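# Insert red lead's yellow plug into calibrator red terminal

## Task

On the calibrator's front panel, find the red terminal sitting above the blue plug. Press the yellow plug on the red test lead all the way into it. At the end, the robot must not be in contact with that plug.

## Robot and tools

Robot: two arms, left_arm and right_arm, each ending in a five-finger hand. right_arm has a right hand; left_arm has the mirrored left hand. There are two cameras, cam_high and cam_low, both 672x504. A post stands behind the arms. A loose object may occasionally get a small push from outside.

Frames. The scene frame has its origin at table-top height, midway between the nominal bases. +z is up, +x points out over the table, and left_arm is on the +y side. The calibrated bases are left_arm at (-0.062, +0.320, -0.001) m and right_arm at (+0.031, -0.372, 0) m, both nearly unrotated. Hand positions, quaternions (wxyz), velocities and targets are each given in that arm's own base frame. Offsets run along that arm's base axes. Rotations turn about the Hand target's position.

Hand point: 0.05 m in front of the palm and 0.15 m out from the wrist flange. Its +z runs along the straight fingers and +y out of the palm. On the right hand +x points away from the thumb; on the left hand +x points toward the thumb. Straight fingers reach 0.06-0.07 m past the point, and their centre lines sit 0.06 m behind it along -y. A wrist bracket on the little-finger side can collide with things. With the palm down the wrist can hang up to 0.11 m below the point, and up to 0.23 m with the palm up.

Row layout. Every row has 28 numbers, each in [-1, 1], and both arms are always included:
- left dx, dy, dz, rx, ry, rz
- left little, ring, middle, index, thumb_bend, thumb_turn, force_limit, speed
- then the same 14 numbers for the right arm

The six pose numbers are offsets, not poses. They count from the arm's Hand target as it stands when the action or call begins. 1.0 equals 0.6 m, or 180 degrees for rx, ry, rz, which together form one rotation vector. Six zeros ask nothing new of that arm.

The six finger numbers are absolute targets: +1 is open or straight, -1 is closed. thumb_turn -1 puts the thumb in front of the palm, opposite the fingers. force_limit runs linearly from about 0 N at -1 to 10 N at +1 (15 N for the two thumb motors). speed rises from near zero at -1 to full at +0.48 and stays full above that. For a gentle grip, close with speed at -0.94 or lower. To leave a hand unchanged, resend the eight hand numbers from its last executed row. If that hand has had no row yet, send hand_measured followed by hand_force_limit and hand_speed.

Tools:
- execute_actions(actions, cameras): actions is a list of actions. Each action is a list of 1 to 15 rows, one per 1/30 s step. A short action repeats its last row until step 15. Within an action, every row counts from the action's start pose, not from the previous row. Images are returned only if actions is empty or cameras names them.
- move(target, speed, blend, stop_force, zero, blocking, cameras): moves along a straight path to one row, or through a list of up to 15 rows. Every row in the list is an offset from the same starting Hand targets. speed is in m/s (0.002-3.6, default 0.25); turning is capped at twice that value in rad/s. blend is a corner radius in m, and 0 means stop at each target. stop_force is in N (3-120) and ends an arm's path when it meets that much push against its motion; the arm then backs off slightly and holds. It is unreliable while the hand is turning, and with it every row must carry the same hand numbers. zero (default true) re-zeroes the sensor before the move. blocking=false returns early but cannot be combined with stop_force. All paths stop after 10 s. The reply adds a move: line such as done, off_target, moving, held or fault, plus limits=paced (pose was clipped) or limits=held (steps were withheld).
- wait(seconds 0-3600, cameras); stop(cameras) brakes a running move.
- zoom_image(camera: cam_high or cam_low, region [x0, y0, x1, y1] in pixels, at most 504 per side) zooms into the latest image from that camera.
- show_instructions(): shows the reference pages.
- zero_wrist_force(arm): re-zeroes that arm's wrist sensor.
- finished_scene(scene=1): ends the scene for good.

Results include: end_effector_position (m), quaternion and velocities; Hand target, which is the base for the next offsets; joint positions and torques; Wrist force and Wrist torque in the flange's axes, plus a line with the peak since the last report; hand_measured, hand_stopped_by (moving, target, force, stalled, fault), hand_load_n (positive means the finger is pushed open), hand_force_limit and hand_speed; and fault or MOTOR HOT lines. The hand often settles short of its Hand target. Another execute_actions call re-requests the target; if the hand still falls short, send the remaining distance.

Control notes. Each step, commanded orientation is clipped to within 32 degrees of the measured one. If a wrist path passes near the arm's first-joint axis, the move is refused; route around the base instead.

Things to avoid:
- Arm fault stops (10 s): about 150 N on any part, or a joint's torque limit; wrist limits are around 25 N m.
- Stiff contact: even a small overshoot into a firm surface can trigger a fault, so approach slowly, with a small stop_force, and keep targets close to the surface.
- Arm-to-arm contact. The clearance check does not always prevent it, and closing one hand on the other's fingers also counts.
- Dropping or flinging parts, knocking anything off the table, hitting fixed things hard, and overloading fingers.
- Prolonged stretching or straining, which overheats motors.

To stop pressing, command a target back behind the hand point. Once the plug is seated, move the hand clear of it.

Each tool is called as a command line: name --argument value for each argument, lists and objects as JSON in quotes; but a table of rows of numbers goes row by row, as --pt "numbers of a row", without its own name.

Reference images:

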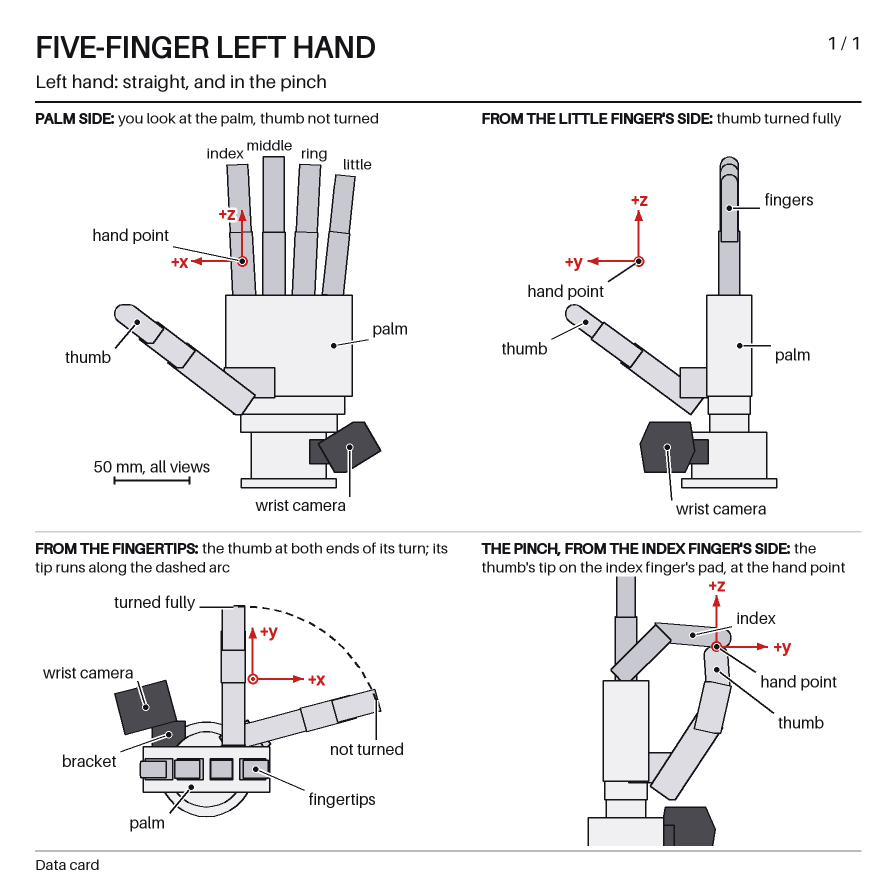

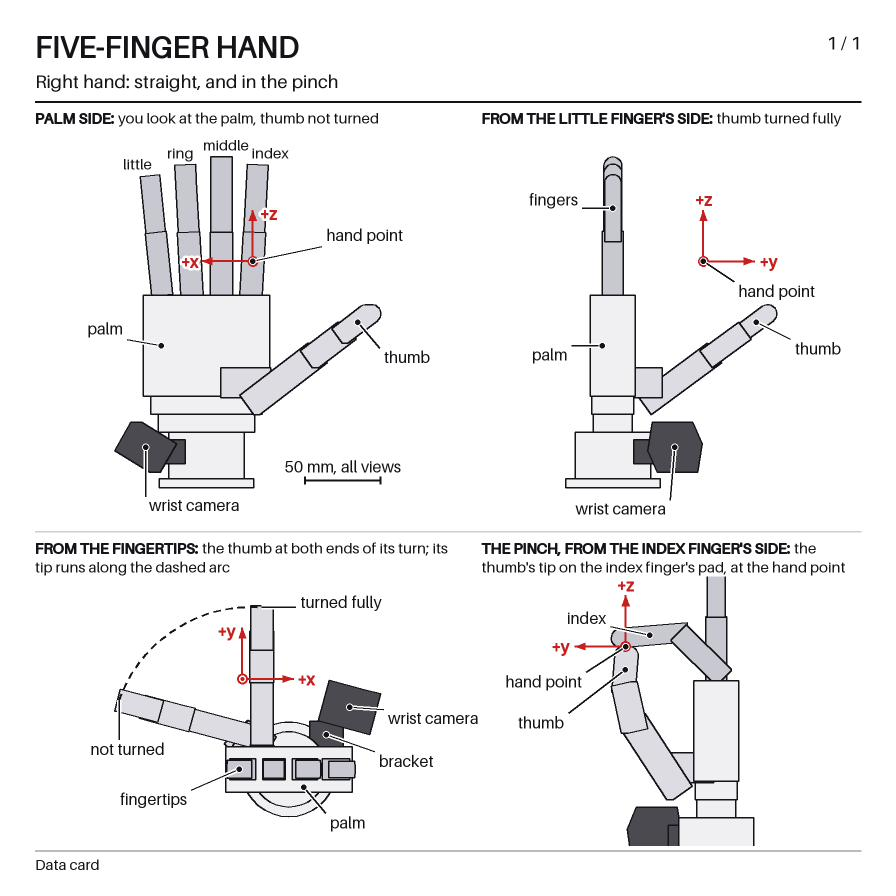

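## Session

execute_actions --actions '[]'

Scene clock: 0.00 s.
left_arm: end_effector_position=(+0.0467, -0.3718, +0.1717) hand_measured=(+1.000, +1.000, +1.000, +1.000, +1.000, +1.000) hand_load_n=(-0.5, +0.0, +0.0, +0.0, +0.0, +0.0) hand_stopped_by=(target, target, target, target, target, target) hand_force_limit=0.00 hand_speed=-0.80 end_effector_quat_wxyz=(-0.022, -0.674, +0.738, +0.007) | right_arm: end_effector_position=(+0.1493, -0.1507, +0.1909) hand_measured=(+1.000, +1.000, +1.000, +1.000, +1.000, +1.000) hand_load_n=(+0.0, +0.0, +0.0, +0.0, +0.0, +0.0) hand_stopped_by=(target, target, target, target, target, target) hand_force_limit=0.00 hand_speed=-0.80 end_effector_quat_wxyz=(-0.094, +0.900, +0.309, -0.294)
Joint positions: left_arm=[2.286 -1.759 -1.81 1.986 -1.525 2.376] | right_arm=[-0.742 -1.483 2.116 1.42 1.989 0.272]
Joint velocities: within noise
Joint torques (N m): no reading
Wrist force (N): no reading
Wrist torque (N m): no reading
Wrist force, peak (N): no reading
Hand target: left_arm +0.0467, -0.3718, +0.1717; -0.022, -0.674, +0.738, +0.007 | right_arm +0.1493, -0.1507, +0.1909; -0.094, +0.900, +0.309, -0.294

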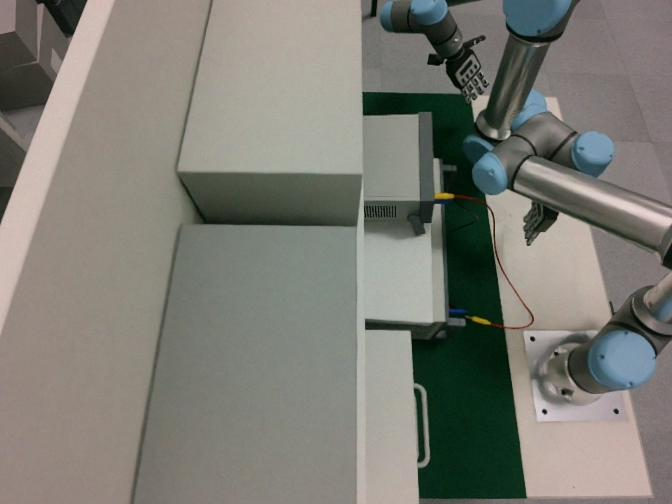

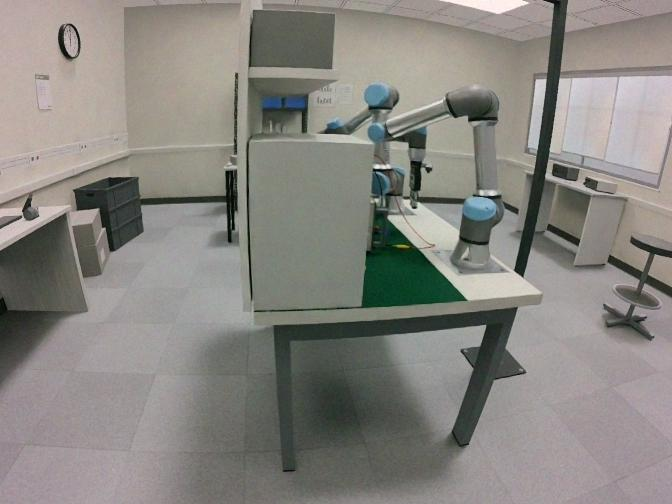

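zoom_image --camera "cam_high" --region '[360, 80, 640, 290]'

zoom_image --camera "cam_high" --region '[400, 270, 560, 390]'

zoom_image --camera "cam_low" --region '[340, 120, 500, 300]'

Scaled by 1.800 from the camera's image (finer frame: 960x720).

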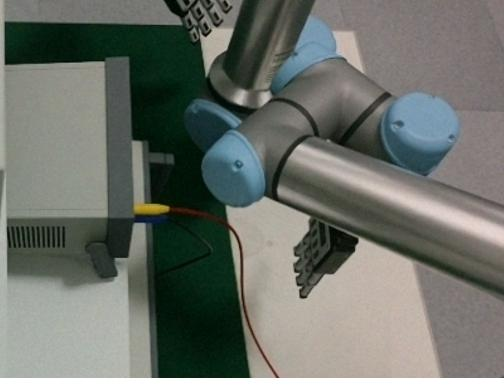

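Scaled by 3.150 from the camera's image (finer frame: 960x720).

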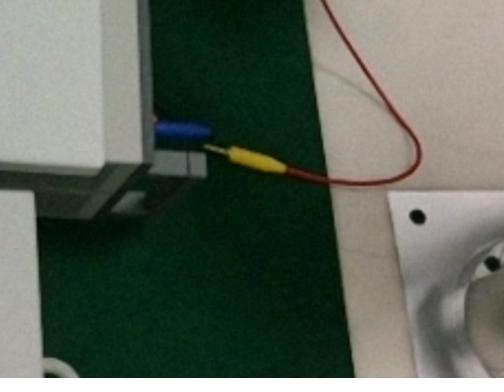

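Scaled by 2.800 from the camera's image (finer frame: 960x720).

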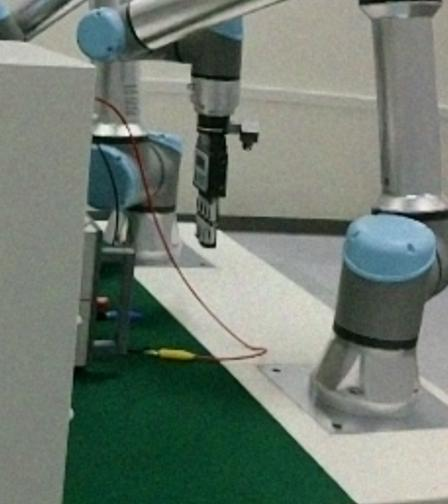

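zoom_image --camera "cam_low" --region '[364, 200, 440, 260]'

zoom_image --camera "cam_high" --region '[430, 290, 510, 350]'

zoom_image --camera "cam_high" --region '[420, 160, 500, 220]'

zoom_image --camera "cam_low" --region '[350, 140, 440, 220]'

Scaled by 6.632 from the camera's image (finer frame: 960x720).

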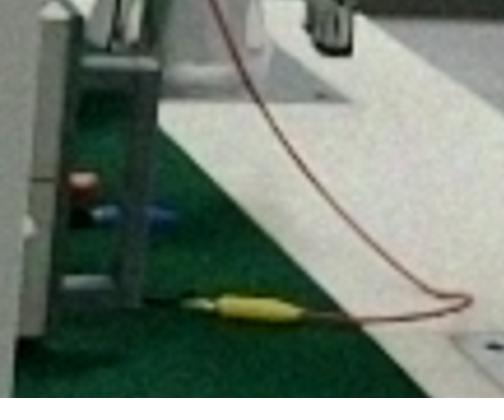

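Scaled by 6.300 from the camera's image (finer frame: 960x720).

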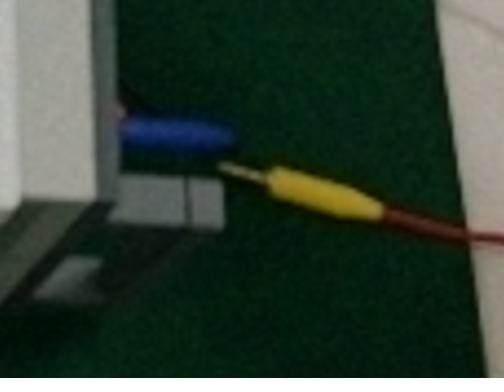

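Scaled by 6.300 from the camera's image (finer frame: 960x720).

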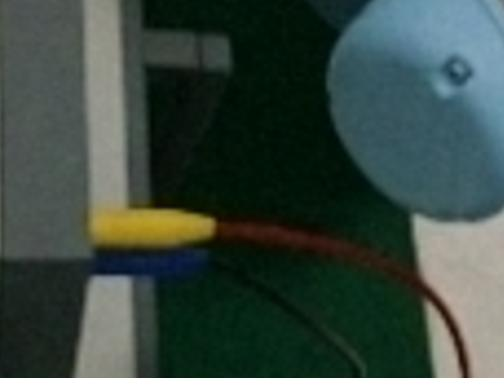

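Scaled by 5.600 from the camera's image (finer frame: 960x720).

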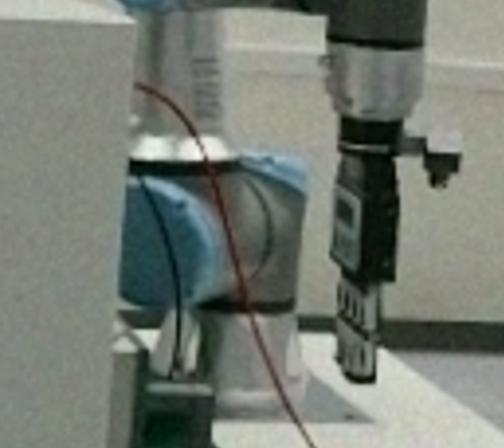

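move --pt "0 0 0.2 0 0 0 1 1 1 1 1 1 0 -0.8 0 0 0 0 0 0 1 1 1 1 1 1 0 -0.8" --pt "0.033 -0.117 0.413 -0.397 -0.363 -0.363 1 1 1 1 1 1 0 -0.8 0 0 0 0 0 0 1 1 1 1 1 1 0 -0.8" --blend '[0.03,0]' --speed 0.2 --cameras '["all"]'

Scene clock: 36.53 s.
left_arm: end_effector_position=(+0.0665, -0.4420, +0.4195) hand_measured=(+1.000, +1.000, +1.000, +1.000, +1.000, +1.000) hand_load_n=(+0.0, +0.0, +0.0, +0.0, +0.0, +0.0) hand_stopped_by=(target, target, target, target, target, target) hand_force_limit=0.00 hand_speed=-0.80 end_effector_quat_wxyz=(-0.008, +0.007, +0.723, -0.691) | right_arm: end_effector_position=(+0.1493, -0.1507, +0.1909) hand_measured=(+1.000, +1.000, +1.000, +1.000, +1.000, +1.000) hand_load_n=(+0.0, +0.0, +0.0, +0.0, +0.0, +0.0) hand_stopped_by=(target, target, target, target, target, target) hand_force_limit=0.00 hand_speed=-0.80 end_effector_quat_wxyz=(-0.094, +0.900, +0.309, -0.294)
Joint positions: left_arm=[2.703 -1.076 -1.93 2.897 -0.42 3.238] | right_arm=[-0.742 -1.483 2.116 1.42 1.989 0.272]
Joint torques (N m): left_arm=[8.83 11.46 16.21 2.71 2.34 -2.61] | right_arm=[-0.75 -17.11 -15.35 2.98 0.58 -0.16]
Wrist force (N): left_arm=[-0.5 1.9 -2.6] | right_arm=[0.1 -0.4 0.2]
Wrist torque (N m): left_arm=[0.50 0.06 0.08] | right_arm=[-0.07 -0.02 0.00]
Wrist force, peak (N): left_arm=[-1.0 2.2 -2.8] | right_arm=[0.3 -0.5 0.2]
Hand target: left_arm +0.0665, -0.4420, +0.4195; -0.008, +0.007, +0.722, -0.691 | right_arm +0.1493, -0.1507, +0.1909; -0.094, +0.900, +0.309, -0.294
Off the commanded pose: left_arm 0.000 m, 0 deg | right_arm 0.000 m, 0 deg.
move: done

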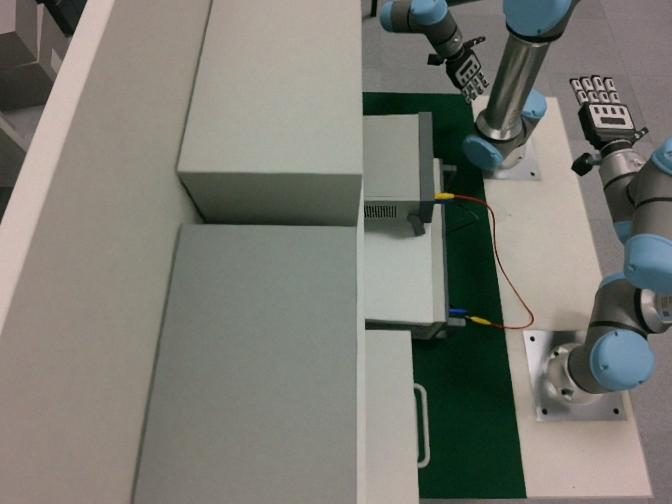

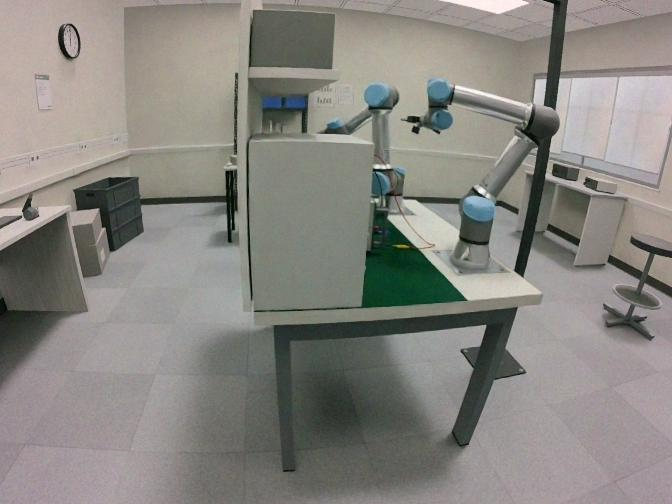

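move --pt "0 0 0 -0.0137 0 0.0067 1 1 1 1 1 1 0 -0.8 0 0 0 0 0 0 1 1 1 1 1 1 0 -0.8" --pt "0.2225 0.0367 0 -0.016 -0.3889 -0.0025 1 1 1 1 1 1 0 -0.8 0 0 0 0 0 0 1 1 1 1 1 1 0 -0.8" --speed 0.25

Scene clock: 43.03 s.
left_arm: end_effector_position=(+0.2000, -0.4200, +0.4195) hand_measured=(+1.000, +1.000, +1.000, +1.000, +1.000, +1.000) hand_load_n=(-0.5, -0.5, +0.0, +0.0, +0.0, +0.0) hand_stopped_by=(target, target, target, target, target, target) hand_force_limit=0.00 hand_speed=-0.80 end_effector_quat_wxyz=(+0.405, +0.405, +0.580, -0.579) | right_arm: end_effector_position=(+0.1493, -0.1507, +0.1909) hand_measured=(+1.000, +1.000, +1.000, +1.000, +1.000, +1.000) hand_load_n=(+0.0, +0.0, +0.0, +0.0, +0.0, -0.5) hand_stopped_by=(target, target, target, target, target, target) hand_force_limit=0.00 hand_speed=-0.80 end_effector_quat_wxyz=(-0.094, +0.900, +0.309, -0.294)
Joint positions: left_arm=[2.928 -1.069 -1.987 3.057 -0.215 4.36] | right_arm=[-0.742 -1.483 2.116 1.42 1.989 0.272]
Joint torques (N m): left_arm=[-10.41 -11.22 29.82 -1.11 -1.55 2.86] | right_arm=[-0.55 -17.31 -15.8 2.65 0.34 -0.14]
Wrist force (N): left_arm=[-0.3 1.2 -1.8] | right_arm=[0.2 -0.2 0.1]
Wrist torque (N m): left_arm=[0.28 0.03 -0.15] | right_arm=[-0.03 -0.03 0.01]
Wrist force, peak (N): left_arm=[-0.6 2.4 -2.9] | right_arm=[0.3 -0.5 0.4]
Hand target: left_arm +0.2000, -0.4200, +0.4195; +0.405, +0.405, +0.580, -0.579 | right_arm +0.1493, -0.1507, +0.1909; -0.094, +0.900, +0.309, -0.294
Off the commanded pose: left_arm 0.000 m, 0 deg | right_arm 0.000 m, 0 deg.
move: done

move --target '[0.0333,0.2,0,0,0,-0.1389,1,1,1,1,1,1,0,-0.8,0,0,0,0,0,0,1,1,1,1,1,1,0,-0.8]' --speed 0.2 --cameras '["all"]'

Scene clock: 45.13 s.
left_arm: end_effector_position=(+0.2200, -0.3001, +0.4195) hand_measured=(+1.000, +1.000, +1.000, +1.000, +1.000, +1.000) hand_load_n=(+0.0, +0.0, -0.5, +0.0, +0.0, +0.0) hand_stopped_by=(target, target, target, target, target, target) hand_force_limit=0.00 hand_speed=-0.80 end_effector_quat_wxyz=(-0.270, -0.521, -0.479, +0.653) | right_arm: end_effector_position=(+0.1493, -0.1507, +0.1909) hand_measured=(+1.000, +1.000, +1.000, +1.000, +1.000, +1.000) hand_load_n=(+0.0, +0.0, +0.0, +0.0, +0.0, +0.0) hand_stopped_by=(target, target, target, target, target, target) hand_force_limit=0.00 hand_speed=-0.80 end_effector_quat_wxyz=(-0.094, +0.900, +0.309, -0.294)
Joint positions: left_arm=[3.434 -1.245 -1.887 3.132 0.727 4.361] | right_arm=[-0.742 -1.483 2.116 1.42 1.989 0.272]
Joint torques (N m): left_arm=[7.67 -6.35 28.14 0.93 1.9 2.59] | right_arm=[-0.98 -17.17 -16.03 2.67 0.13 0.02]
Wrist force (N): left_arm=[0.1 1.5 -1.7] | right_arm=[0.0 -0.3 -0.1]
Wrist torque (N m): left_arm=[0.33 -0.03 -0.13] | right_arm=[-0.05 0.00 -0.01]
Wrist force, peak (N): left_arm=[0.1 1.5 -2.2] | right_arm=[0.4 -0.3 0.5]
Hand target: left_arm +0.2200, -0.3000, +0.4195; -0.270, -0.521, -0.478, +0.653 | right_arm +0.1493, -0.1507, +0.1909; -0.094, +0.900, +0.309, -0.294
Off the commanded pose: left_arm 0.000 m, 0 deg | right_arm 0.000 m, 0 deg.
move: done

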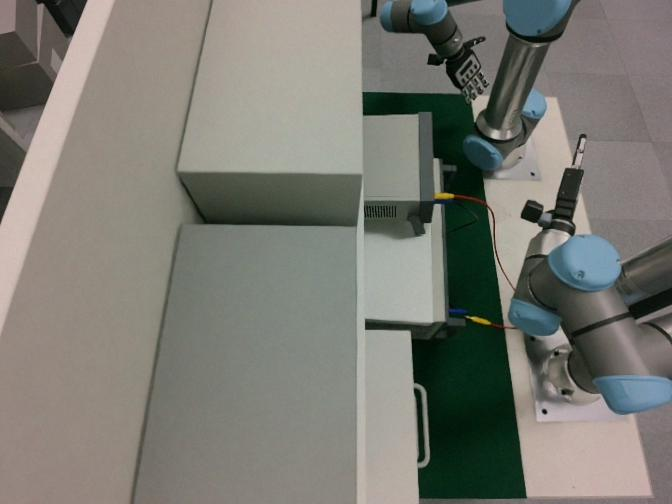

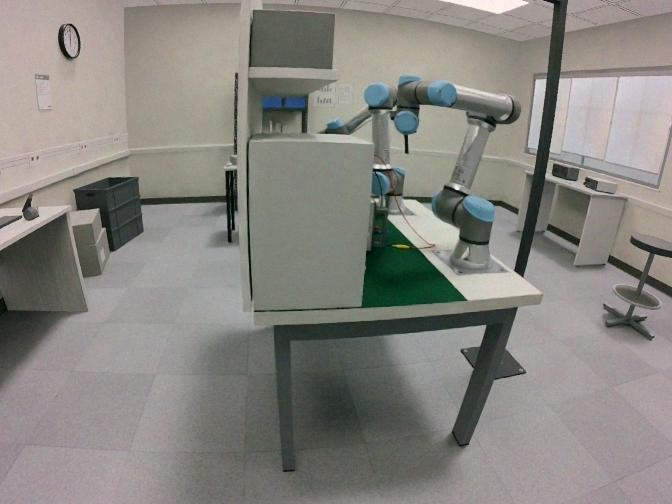

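zoom_image --camera "cam_high" --region '[440, 60, 640, 210]'

zoom_image --camera "cam_high" --region '[440, 300, 660, 504]'

Scaled by 2.520 from the camera's image (finer frame: 960x720).

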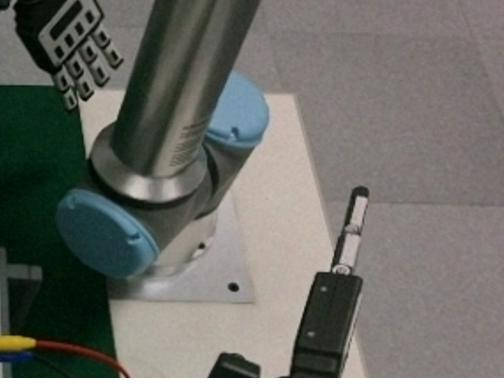

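Scaled by 2.291 from the camera's image (finer frame: 960x720).

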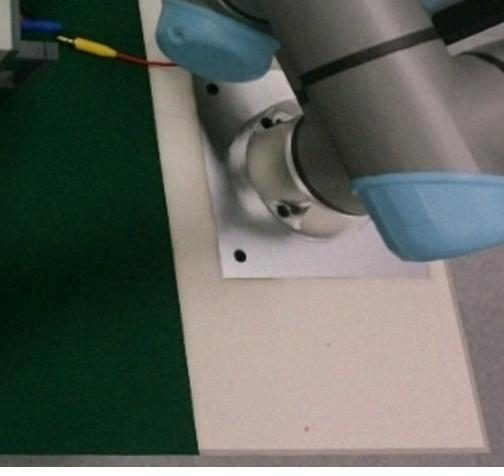

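zoom_image --camera "cam_low" --region '[340, 190, 560, 330]'

zoom_image --camera "cam_low" --region '[355, 170, 445, 260]'

Scaled by 2.291 from the camera's image (finer frame: 960x720).

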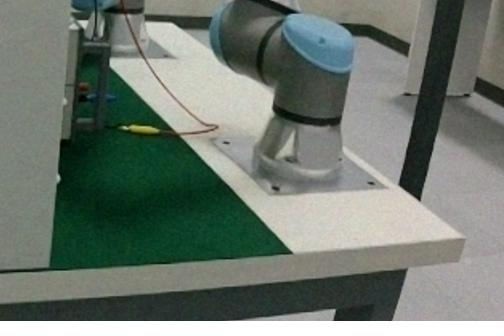

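Scaled by 5.600 from the camera's image (finer frame: 960x720).

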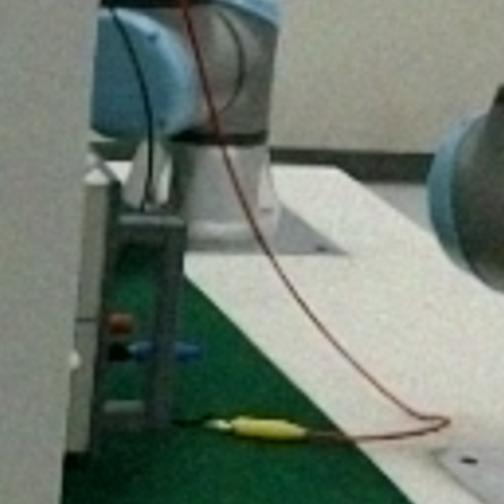

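move --target '[-0.0193,0.2842,-0.2,0.0619,0.0066,0.0524,-1,-1,0,0.35,0,-0.6,-0.2,-0.3,0,0,0,0,0,0,1,1,1,1,1,1,0,-0.8]' --speed 0.15 --cameras '["all"]'

Scene clock: 59.07 s.
left_arm: end_effector_position=(+0.2084, -0.1296, +0.2996) hand_measured=(-1.000, -1.000, +0.000, +0.350, +0.000, -0.600) hand_load_n=(+0.0, +0.0, +0.0, +0.0, +0.0, +0.0) hand_stopped_by=(target, target, target, target, target, target) hand_force_limit=-0.20 hand_speed=-0.30 end_effector_quat_wxyz=(+0.266, +0.497, +0.583, -0.585) | right_arm: end_effector_position=(+0.1493, -0.1507, +0.1909) hand_measured=(+1.000, +1.000, +1.000, +1.000, +1.000, +1.000) hand_load_n=(+0.0, +0.0, +0.0, +0.0, -0.5, +0.0) hand_stopped_by=(target, target, target, target, target, target) hand_force_limit=0.00 hand_speed=-0.80 end_effector_quat_wxyz=(-0.094, +0.900, +0.309, -0.294)
Joint positions: left_arm=[4.123 -1.118 -2.154 3.455 1.265 4.218] | right_arm=[-0.742 -1.483 2.116 1.42 1.989 0.272]
Joint torques (N m): left_arm=[8.9 -10.94 14.75 1.07 1.74 2.61] | right_arm=[-1.18 -17.32 -15.74 2.81 0.16 -0.11]
Wrist force (N): left_arm=[-0.4 1.8 -1.4] | right_arm=[0.1 -0.4 -0.1]
Wrist torque (N m): left_arm=[0.41 0.04 -0.17] | right_arm=[-0.05 -0.01 0.00]
Wrist force, peak (N): left_arm=[0.0 1.9 -1.9] | right_arm=[0.6 -0.2 0.1]
Hand target: left_arm +0.2084, -0.1295, +0.2995; +0.266, +0.497, +0.583, -0.585 | right_arm +0.1493, -0.1507, +0.1909; -0.094, +0.900, +0.309, -0.294
Off the commanded pose: left_arm 0.000 m, 0 deg | right_arm 0.000 m, 0 deg.
move: done

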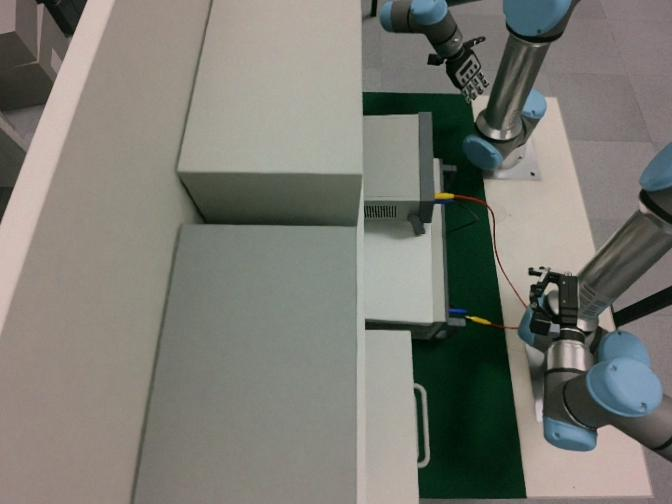

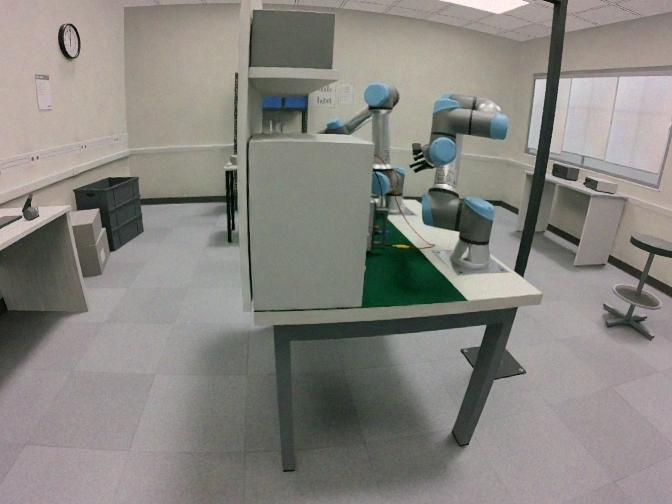

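zoom_image --camera "cam_high" --region '[500, 250, 600, 350]'

zoom_image --camera "cam_low" --region '[370, 120, 470, 220]'

Scaled by 5.040 from the camera's image (finer frame: 960x720).

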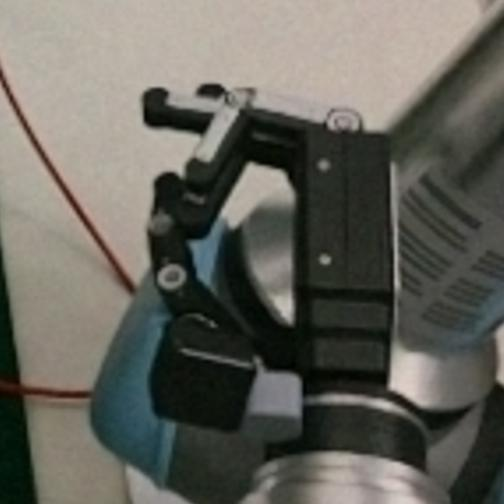

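Scaled by 5.040 from the camera's image (finer frame: 960x720).

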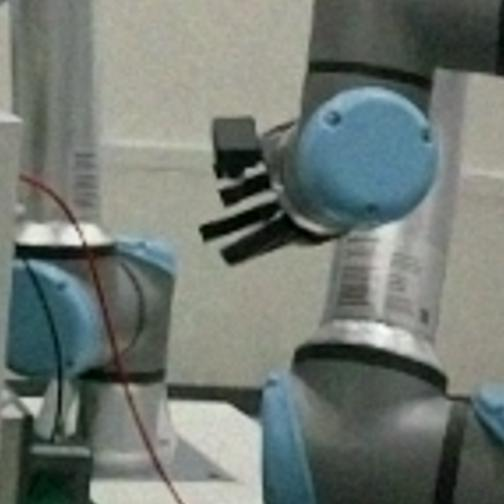

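move --target '[0,0,-0.35,0,0,0,-1,-1,0,0.35,0,-0.6,-0.2,-0.3,0,0,0,0,0,0,1,1,1,1,1,1,0,-0.8]' --speed 0.12 --cameras '["all"]'

zoom_image --camera "cam_high" --region '[440, 270, 540, 350]'

zoom_image --camera "cam_low" --region '[370, 170, 460, 260]'

Scene clock: 62.33 s.
left_arm: end_effector_position=(+0.2079, -0.1299, +0.2509) hand_measured=(-1.000, -1.000, +0.000, +0.350, +0.000, -0.600) hand_load_n=(+0.0, +0.0, +0.0, +0.0, +0.0, +0.0) hand_stopped_by=(target, target, target, target, target, target) hand_force_limit=-0.20 hand_speed=-0.30 end_effector_quat_wxyz=(+0.266, +0.497, +0.583, -0.585) | right_arm: end_effector_position=(+0.1493, -0.1507, +0.1909) hand_measured=(+1.000, +1.000, +1.000, +1.000, +1.000, +1.000) hand_load_n=(+0.0, +0.0, +0.0, -0.5, +0.0, +0.0) hand_stopped_by=(target, target, target, target, target, target) hand_force_limit=0.00 hand_speed=-0.80 end_effector_quat_wxyz=(-0.094, +0.900, +0.309, -0.294)
Joint positions: left_arm=[4.125 -1.144 -2.267 3.594 1.266 4.218] | right_arm=[-0.742 -1.483 2.116 1.42 1.989 0.272]
Joint torques (N m): left_arm=[-1.71 12.93 27.46 -2.49 0.08 2.56] | right_arm=[-1.5 -16.86 -16.03 2.73 0.27 -0.28]
Wrist force (N): left_arm=[-0.4 1.4 -1.6] | right_arm=[0.5 0.0 0.0]
Wrist torque (N m): left_arm=[0.35 0.03 -0.18] | right_arm=[0.01 -0.08 0.04]
Wrist force, peak (N): left_arm=[1.7 2.9 -1.4] | right_arm=[0.1 -0.6 0.0]
Hand target: left_arm +0.2079, -0.1299, +0.2510; +0.266, +0.497, +0.583, -0.585 (not the last commanded pose) | right_arm +0.1493, -0.1507, +0.1909; -0.094, +0.900, +0.309, -0.294
Off the commanded pose: left_arm 0.161 m, 0 deg | right_arm 0.000 m, 0 deg.
move: held (left_arm; a check stopped the path); limits=held
pose unreachable (left arm): on one or more control steps of this call, first in action 0 (counted from 0), this arm could not follow its commanded pose, so it was not sent that pose on those steps. It may still have moved: this result reports where it is.
cause: moving toward the commanded pose would bring two parts of the arm too close to each other (joints 3 (elbow) to 6 (wrist 3) lie between them).

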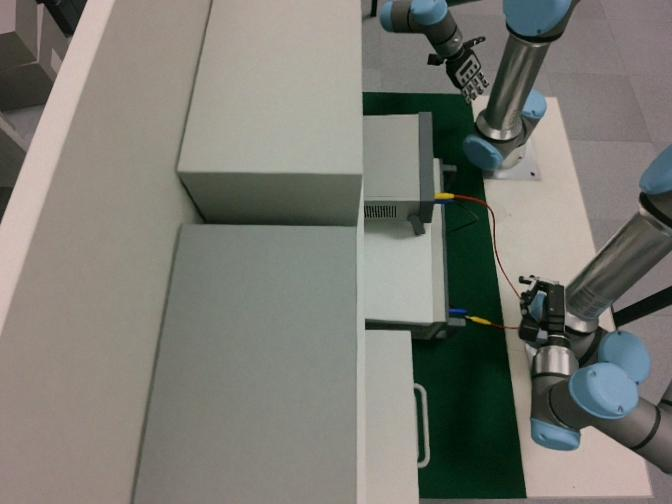

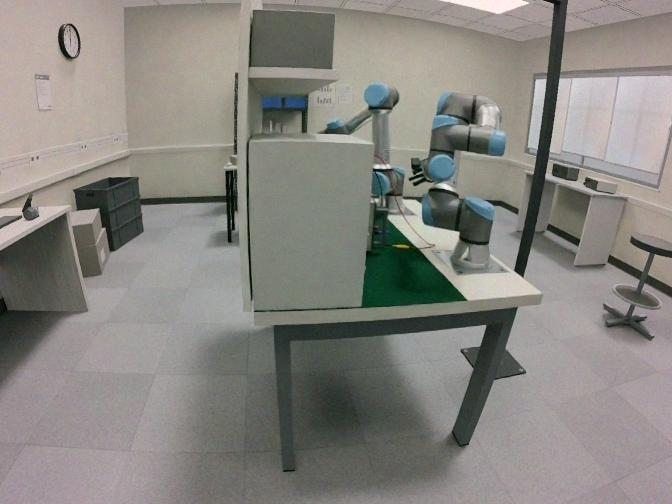

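Scaled by 5.040 from the camera's image (finer frame: 960x720).

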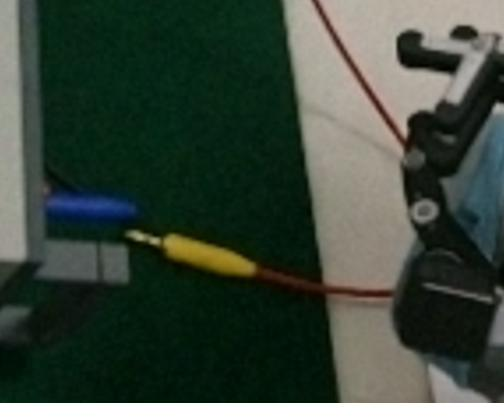

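Scaled by 5.600 from the camera's image (finer frame: 960x720).

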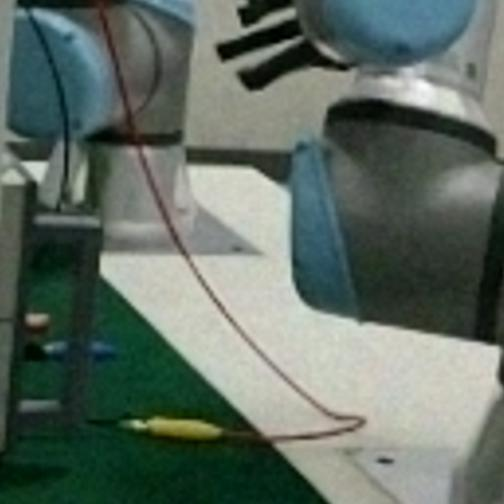

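move --target '[0.0202,-0.2835,0.2817,-0.0619,-0.0066,-0.0524,-1,-1,0,0.35,0,-0.6,-0.2,-0.3,0,0,0,0,0,0,1,1,1,1,1,1,0,-0.8]' --speed 0.25

move --target '[-0.0333,-0.2,0,0,0,0.1389,-1,-1,1,1,0,-1,-0.2,-0.3,0,0,0,0,0,0,1,1,1,1,1,1,0,-0.8]' --speed 0.25

move --target '[-0.2222,-0.0367,0,0,0.3889,0,-1,-1,1,1,0,-1,-0.2,-0.3,0,0,0,0,0,0,1,1,1,1,1,1,0,-0.8]' --speed 0.25

Scene clock: 72.90 s.
left_arm: end_effector_position=(+0.2200, -0.2999, +0.4200) hand_measured=(-1.000, -1.000, +0.000, +0.350, +0.000, -0.600) hand_load_n=(+0.0, +0.0, +0.0, +0.0, +0.5, +0.0) hand_stopped_by=(target, target, target, target, target, target) hand_force_limit=-0.20 hand_speed=-0.30 end_effector_quat_wxyz=(-0.270, -0.521, -0.478, +0.653) | right_arm: end_effector_position=(+0.1493, -0.1507, +0.1909) hand_measured=(+1.000, +1.000, +1.000, +1.000, +1.000, +1.000) hand_load_n=(+0.0, -0.5, +0.0, +0.0, +0.0, -0.5) hand_stopped_by=(target, target, target, target, target, target) hand_force_limit=0.00 hand_speed=-0.80 end_effector_quat_wxyz=(-0.094, +0.900, +0.309, -0.294)
Joint positions: left_arm=[3.434 -1.245 -1.886 3.131 0.728 4.362] | right_arm=[-0.742 -1.483 2.116 1.42 1.989 0.272]
Joint torques (N m): left_arm=[-8.48 -4.84 30.59 -2.63 -2.17 2.54] | right_arm=[-0.47 -17.33 -16.07 2.7 0.18 -0.08]
Wrist force (N): left_arm=[-0.1 1.5 -1.6] | right_arm=[0.4 -0.2 0.1]
Wrist torque (N m): left_arm=[0.33 0.00 -0.17] | right_arm=[-0.04 -0.06 0.02]
Wrist force, peak (N): left_arm=[0.1 1.9 -2.0] | right_arm=[0.5 -0.5 0.3]
Hand target: left_arm +0.2201, -0.3000, +0.4200; -0.270, -0.521, -0.478, +0.653 | right_arm +0.1493, -0.1507, +0.1909; -0.094, +0.900, +0.309, -0.294
Off the commanded pose: left_arm 0.000 m, 0 deg | right_arm 0.000 m, 0 deg.
move: done

Scene clock: 74.87 s.
left_arm: end_effector_position=(+0.2001, -0.4199, +0.4200) hand_measured=(-1.000, -1.000, +1.000, +1.000, +0.000, -1.000) hand_load_n=(+0.0, +0.5, +0.0, +0.0, +0.0, +0.5) hand_stopped_by=(target, target, target, target, target, target) hand_force_limit=-0.20 hand_speed=-0.30 end_effector_quat_wxyz=(+0.405, +0.405, +0.580, -0.579) | right_arm: end_effector_position=(+0.1493, -0.1507, +0.1909) hand_measured=(+1.000, +1.000, +1.000, +1.000, +1.000, +1.000) hand_load_n=(+0.0, +0.0, +0.0, +0.0, -0.5, -0.5) hand_stopped_by=(target, target, target, target, target, target) hand_force_limit=0.00 hand_speed=-0.80 end_effector_quat_wxyz=(-0.094, +0.900, +0.309, -0.294)
Joint positions: left_arm=[2.928 -1.069 -1.985 3.055 -0.214 4.361] | right_arm=[-0.742 -1.483 2.116 1.42 1.989 0.272]
Joint torques (N m): left_arm=[-10.18 -11.88 16.64 2.29 -1.74 -2.55] | right_arm=[-1.82 -18.32 -16.23 2.62 0.15 -0.14]
Wrist force (N): left_arm=[-0.5 1.3 -1.6] | right_arm=[0.2 -0.2 0.4]
Wrist torque (N m): left_arm=[0.31 0.07 -0.02] | right_arm=[-0.05 -0.04 0.01]
Wrist force, peak (N): left_arm=[-0.6 1.8 -2.2] | right_arm=[0.5 -0.3 0.2]
Hand target: left_arm +0.2001, -0.4200, +0.4200; +0.405, +0.405, +0.580, -0.579 | right_arm +0.1493, -0.1507, +0.1909; -0.094, +0.900, +0.309, -0.294
Off the commanded pose: left_arm 0.000 m, 0 deg | right_arm 0.000 m, 0 deg.
move: done

Scene clock: 78.13 s.
left_arm: end_effector_position=(+0.0668, -0.4420, +0.4200) hand_measured=(-1.000, -1.000, +1.000, +1.000, +0.000, -1.000) hand_load_n=(+0.0, +0.0, +0.0, +0.0, +0.0, +0.0) hand_stopped_by=(target, target, target, target, target, target) hand_force_limit=-0.20 hand_speed=-0.30 end_effector_quat_wxyz=(+0.000, -0.001, +0.708, -0.707) | right_arm: end_effector_position=(+0.1493, -0.1507, +0.1909) hand_measured=(+1.000, +1.000, +1.000, +1.000, +1.000, +1.000) hand_load_n=(+0.0, +0.0, +0.0, +0.0, +0.0, +0.0) hand_stopped_by=(target, target, target, target, target, target) hand_force_limit=0.00 hand_speed=-0.80 end_effector_quat_wxyz=(-0.094, +0.900, +0.309, -0.294)
Joint positions: left_arm=[2.709 -1.029 -1.976 3.002 -0.433 3.142] | right_arm=[-0.742 -1.483 2.116 1.42 1.989 0.272]
Joint torques (N m): left_arm=[-10.13 10.45 18.04 2.6 -1.52 -2.85] | right_arm=[-0.54 -17.3 -15.21 2.63 0.19 -0.09]
Wrist force (N): left_arm=[-0.8 2.0 -2.5] | right_arm=[0.2 -0.1 0.0]
Wrist torque (N m): left_arm=[0.52 0.12 0.03] | right_arm=[-0.02 -0.03 0.02]
Wrist force, peak (N): left_arm=[-1.0 2.2 -2.9] | right_arm=[0.5 -0.4 0.2]
Hand target: left_arm +0.0668, -0.4420, +0.4200; +0.000, -0.001, +0.707, -0.707 | right_arm +0.1493, -0.1507, +0.1909; -0.094, +0.900, +0.309, -0.294
Off the commanded pose: left_arm 0.000 m, 0 deg | right_arm 0.000 m, 0 deg.
move: done

wait --seconds 0 --cameras '["all"]'

Scene clock: 79.70 s.
left_arm: end_effector_position=(+0.0668, -0.4420, +0.4200) hand_measured=(-1.000, -1.000, +1.000, +1.000, +0.000, -1.000) hand_load_n=(+0.0, +0.0, +0.0, +0.0, +0.0, +0.0) hand_stopped_by=(target, target, target, target, target, target) hand_force_limit=-0.20 hand_speed=-0.30 end_effector_quat_wxyz=(+0.000, -0.001, +0.707, -0.707) | right_arm: end_effector_position=(+0.1493, -0.1507, +0.1909) hand_measured=(+1.000, +1.000, +1.000, +1.000, +1.000, +1.000) hand_load_n=(+0.0, +0.0, +0.0, +0.0, +0.0, +0.0) hand_stopped_by=(target, target, target, target, target, target) hand_force_limit=0.00 hand_speed=-0.80 end_effector_quat_wxyz=(-0.094, +0.900, +0.309, -0.294)
Joint positions: left_arm=[2.709 -1.029 -1.976 3.002 -0.433 3.142] | right_arm=[-0.742 -1.483 2.116 1.42 1.989 0.272]
Joint torques (N m): left_arm=[-9.74 10.27 17.6 2.54 -1.57 -2.8] | right_arm=[-1.05 -17.95 -16.38 2.67 -0.12 -0.06]
Wrist force (N): left_arm=[-0.8 1.8 -2.5] | right_arm=[0.1 -0.2 0.1]
Wrist torque (N m): left_arm=[0.49 0.12 0.04] | right_arm=[-0.03 -0.01 0.00]
Wrist force, peak (N): left_arm=[-0.8 2.1 -2.8] | right_arm=[0.2 -0.5 0.1]
Hand target: left_arm +0.0668, -0.4420, +0.4200; +0.000, -0.001, +0.707, -0.707 | right_arm +0.1493, -0.1507, +0.1909; -0.094, +0.900, +0.309, -0.294
Off the commanded pose: left_arm 0.000 m, 0 deg | right_arm 0.000 m, 0 deg.

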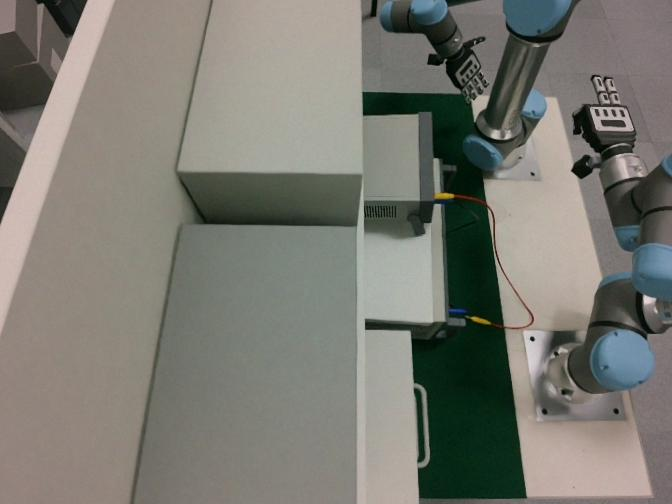

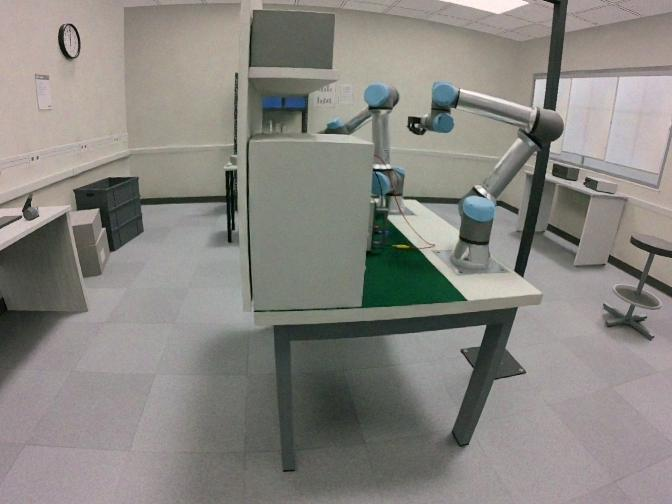

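move --target '[0.0922,0.3945,-0.4722,0.4228,0.3184,0.3184,-1,-1,1,1,0,-1,-0.2,-0.3,0,0,0,0,0,0,1,1,1,1,1,1,0,-0.8]' --speed 0.3 --cameras '["all"]'

Scene clock: 84.07 s.
left_arm: end_effector_position=(+0.1221, -0.2054, +0.1368) hand_measured=(-1.000, -1.000, +1.000, +1.000, +0.000, -1.000) hand_load_n=(+0.0, +0.0, +0.0, +0.0, +0.0, +0.0) hand_stopped_by=(target, target, target, target, target, target) hand_force_limit=-0.20 hand_speed=-0.30 end_effector_quat_wxyz=(+0.000, -0.602, +0.798, +0.000) | right_arm: end_effector_position=(+0.1493, -0.1507, +0.1909) hand_measured=(+1.000, +1.000, +1.000, +1.000, +1.000, +1.000) hand_load_n=(+0.5, -0.5, +0.0, +0.0, +0.0, +0.0) hand_stopped_by=(target, target, target, target, target, target) hand_force_limit=0.00 hand_speed=-0.80 end_effector_quat_wxyz=(-0.094, +0.900, +0.309, -0.294)
Joint positions: left_arm=[2.864 -1.563 -2.116 2.107 -1.571 3.143] | right_arm=[-0.742 -1.483 2.116 1.42 1.989 0.272]
Joint torques (N m): left_arm=[7.91 1.88 10.84 -0.58 -1.91 -3] | right_arm=[-1.2 -16.68 -16.54 2.7 -0.09 -0.21]
Wrist force (N): left_arm=[-0.5 0.1 0.1] | right_arm=[-0.1 -0.2 0.2]
Wrist torque (N m): left_arm=[0.02 0.09 0.05] | right_arm=[-0.04 0.00 -0.01]
Wrist force, peak (N): left_arm=[-0.7 2.2 -2.8] | right_arm=[0.6 -0.3 0.1]
Hand target: left_arm +0.1221, -0.2053, +0.1367; +0.000, -0.602, +0.798, +0.000 | right_arm +0.1493, -0.1507, +0.1909; -0.094, +0.900, +0.309, -0.294
Off the commanded pose: left_arm 0.000 m, 0 deg | right_arm 0.000 m, 0 deg.
move: done

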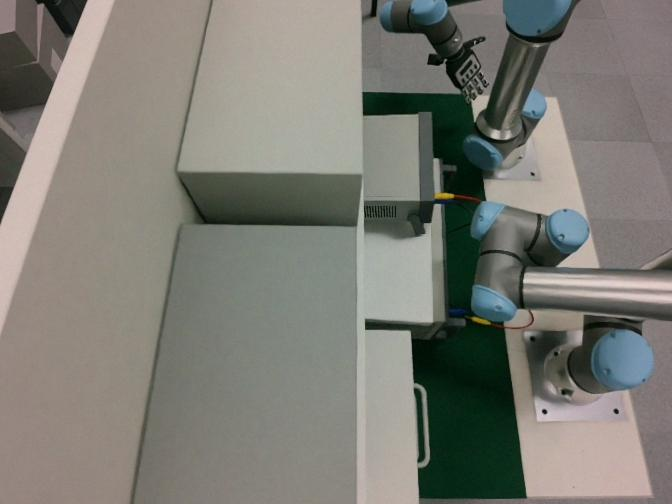

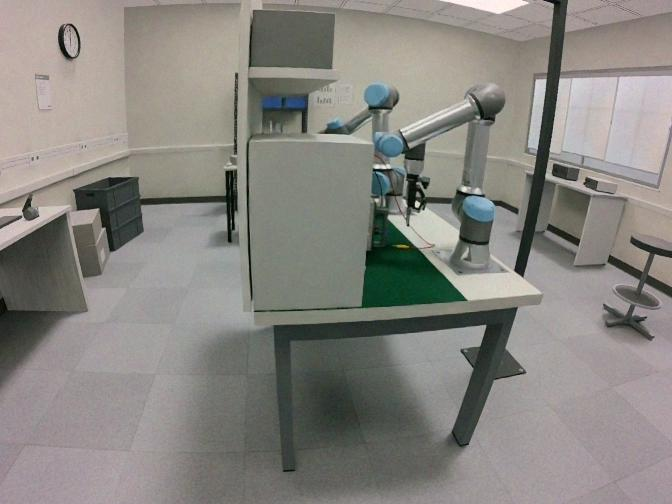

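zoom_image --camera "cam_high" --region '[400, 150, 624, 374]'

zoom_image --camera "cam_low" --region '[340, 130, 500, 290]'

Scaled by 2.250 from the camera's image (finer frame: 960x720).

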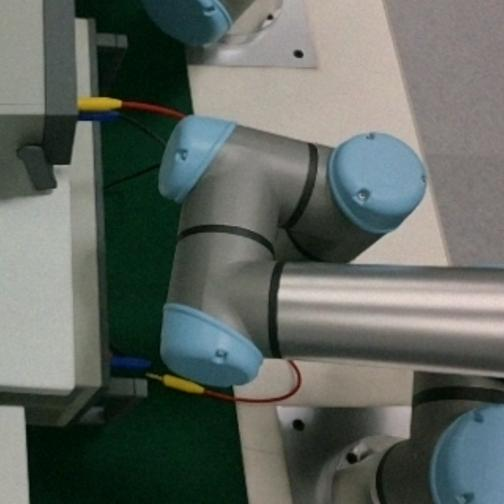

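Scaled by 3.150 from the camera's image (finer frame: 960x720).

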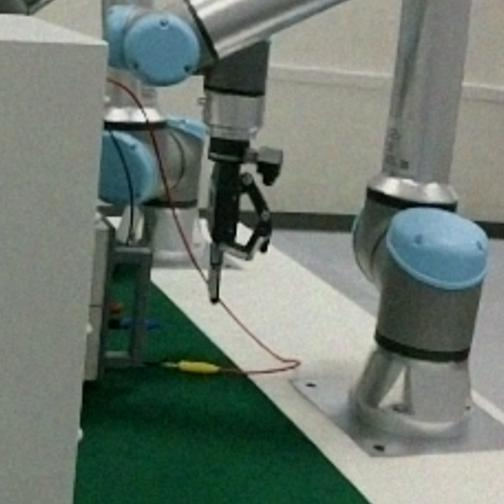

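move --pt "0 0 0.1333 0 0 0 -1 -1 1 1 -0.9 -1 -0.2 -0.3 0 0 0 0 0 0 1 1 1 1 1 1 0 -0.8" --pt "-0.0117 0.1433 0.1333 0 0 0 -1 -1 1 1 -0.9 -1 -0.2 -0.3 0 0 0 0 0 0 1 1 1 1 1 1 0 -0.8" --speed 0.15 --blend '[0.02,0]' --cameras '["all"]'

zoom_image --camera "cam_high" --region '[400, 200, 600, 400]'

zoom_image --camera "cam_low" --region '[340, 130, 500, 290]'

Scene clock: 88.57 s.
left_arm: end_effector_position=(+0.1151, -0.1194, +0.2167) hand_measured=(-1.000, -1.000, +1.000, +1.000, -0.900, -1.000) hand_load_n=(+0.0, +0.0, +0.0, +0.0, +0.0, +0.0) hand_stopped_by=(target, target, target, target, target, target) hand_force_limit=-0.20 hand_speed=-0.30 end_effector_quat_wxyz=(+0.000, -0.602, +0.798, +0.000) end_effector_velocity=(+0.000, +0.000, +0.000) end_effector_angular_velocity=(-0.001, +0.000, +0.001) | right_arm: end_effector_position=(+0.1493, -0.1507, +0.1909) hand_measured=(+1.000, +1.000, +1.000, +1.000, +1.000, +1.000) hand_load_n=(+0.0, +0.0, +0.0, +0.0, +0.0, +0.0) hand_stopped_by=(target, target, target, target, target, target) hand_force_limit=0.00 hand_speed=-0.80 end_effector_quat_wxyz=(-0.094, +0.900, +0.309, -0.294)
Joint positions: left_arm=[3.297 -1.296 -2.116 1.841 -1.571 3.576] | right_arm=[-0.742 -1.483 2.116 1.42 1.989 0.272]
Joint velocities: left_arm=[0.005 0 0 0 0.001 0.003] | right_arm=[within noise]
Joint torques (N m): left_arm=[9.54 17.2 13.23 -4 2.04 2.44] | right_arm=[-1.43 -17.48 -16.47 2.77 -0.08 -0.15]
Wrist force (N): left_arm=[-0.6 0.2 -0.1] | right_arm=[0.1 -0.4 0.1]
Wrist torque (N m): left_arm=[0.08 0.07 -0.10] | right_arm=[-0.06 -0.02 0.01]
Wrist force, peak (N): left_arm=[-1.2 0.7 0.2] | right_arm=[0.0 -0.3 0.6]
Hand target: left_arm +0.1151, -0.1193, +0.2167; +0.000, -0.602, +0.798, +0.000 | right_arm +0.1493, -0.1507, +0.1909; -0.094, +0.900, +0.309, -0.294
Off the commanded pose: left_arm 0.000 m, 0 deg | right_arm 0.000 m, 0 deg.
move: done

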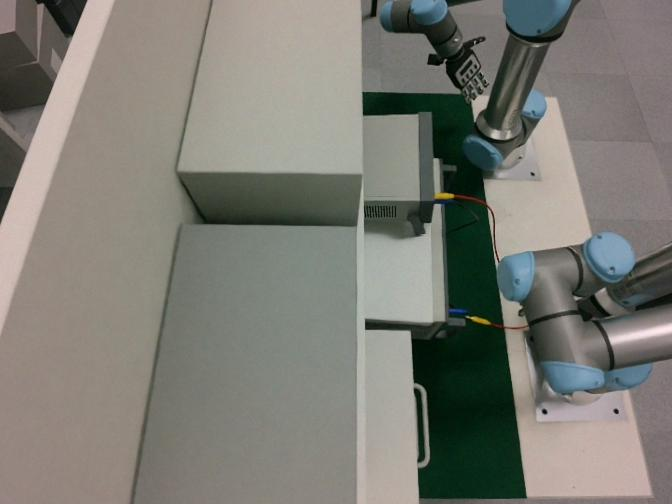

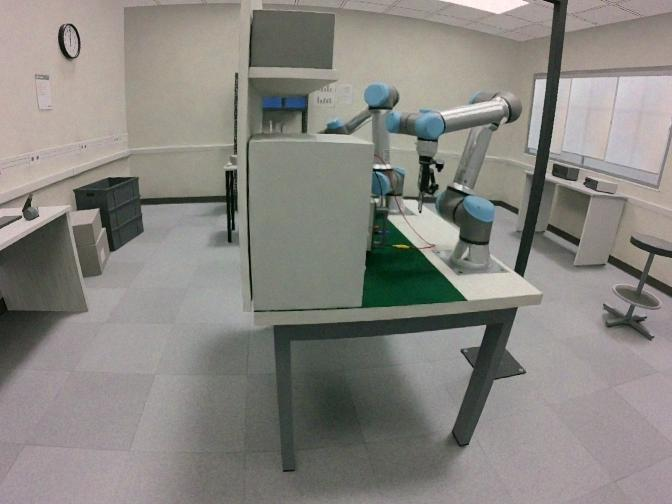

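Scaled by 2.520 from the camera's image (finer frame: 960x720).

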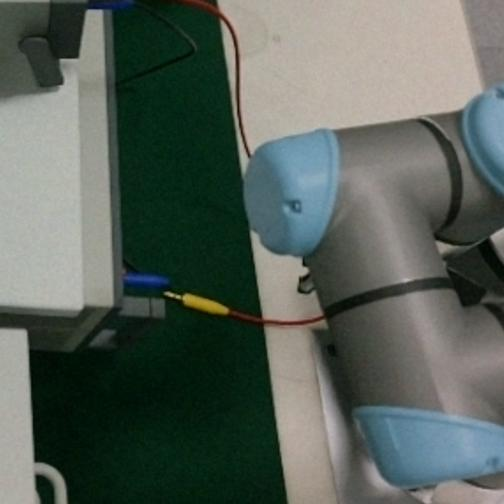

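Scaled by 3.150 from the camera's image (finer frame: 960x720).

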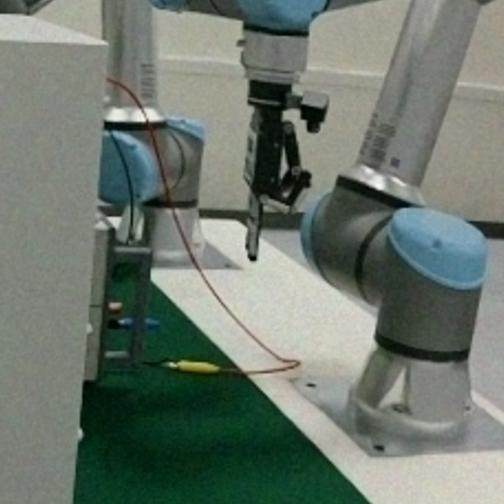

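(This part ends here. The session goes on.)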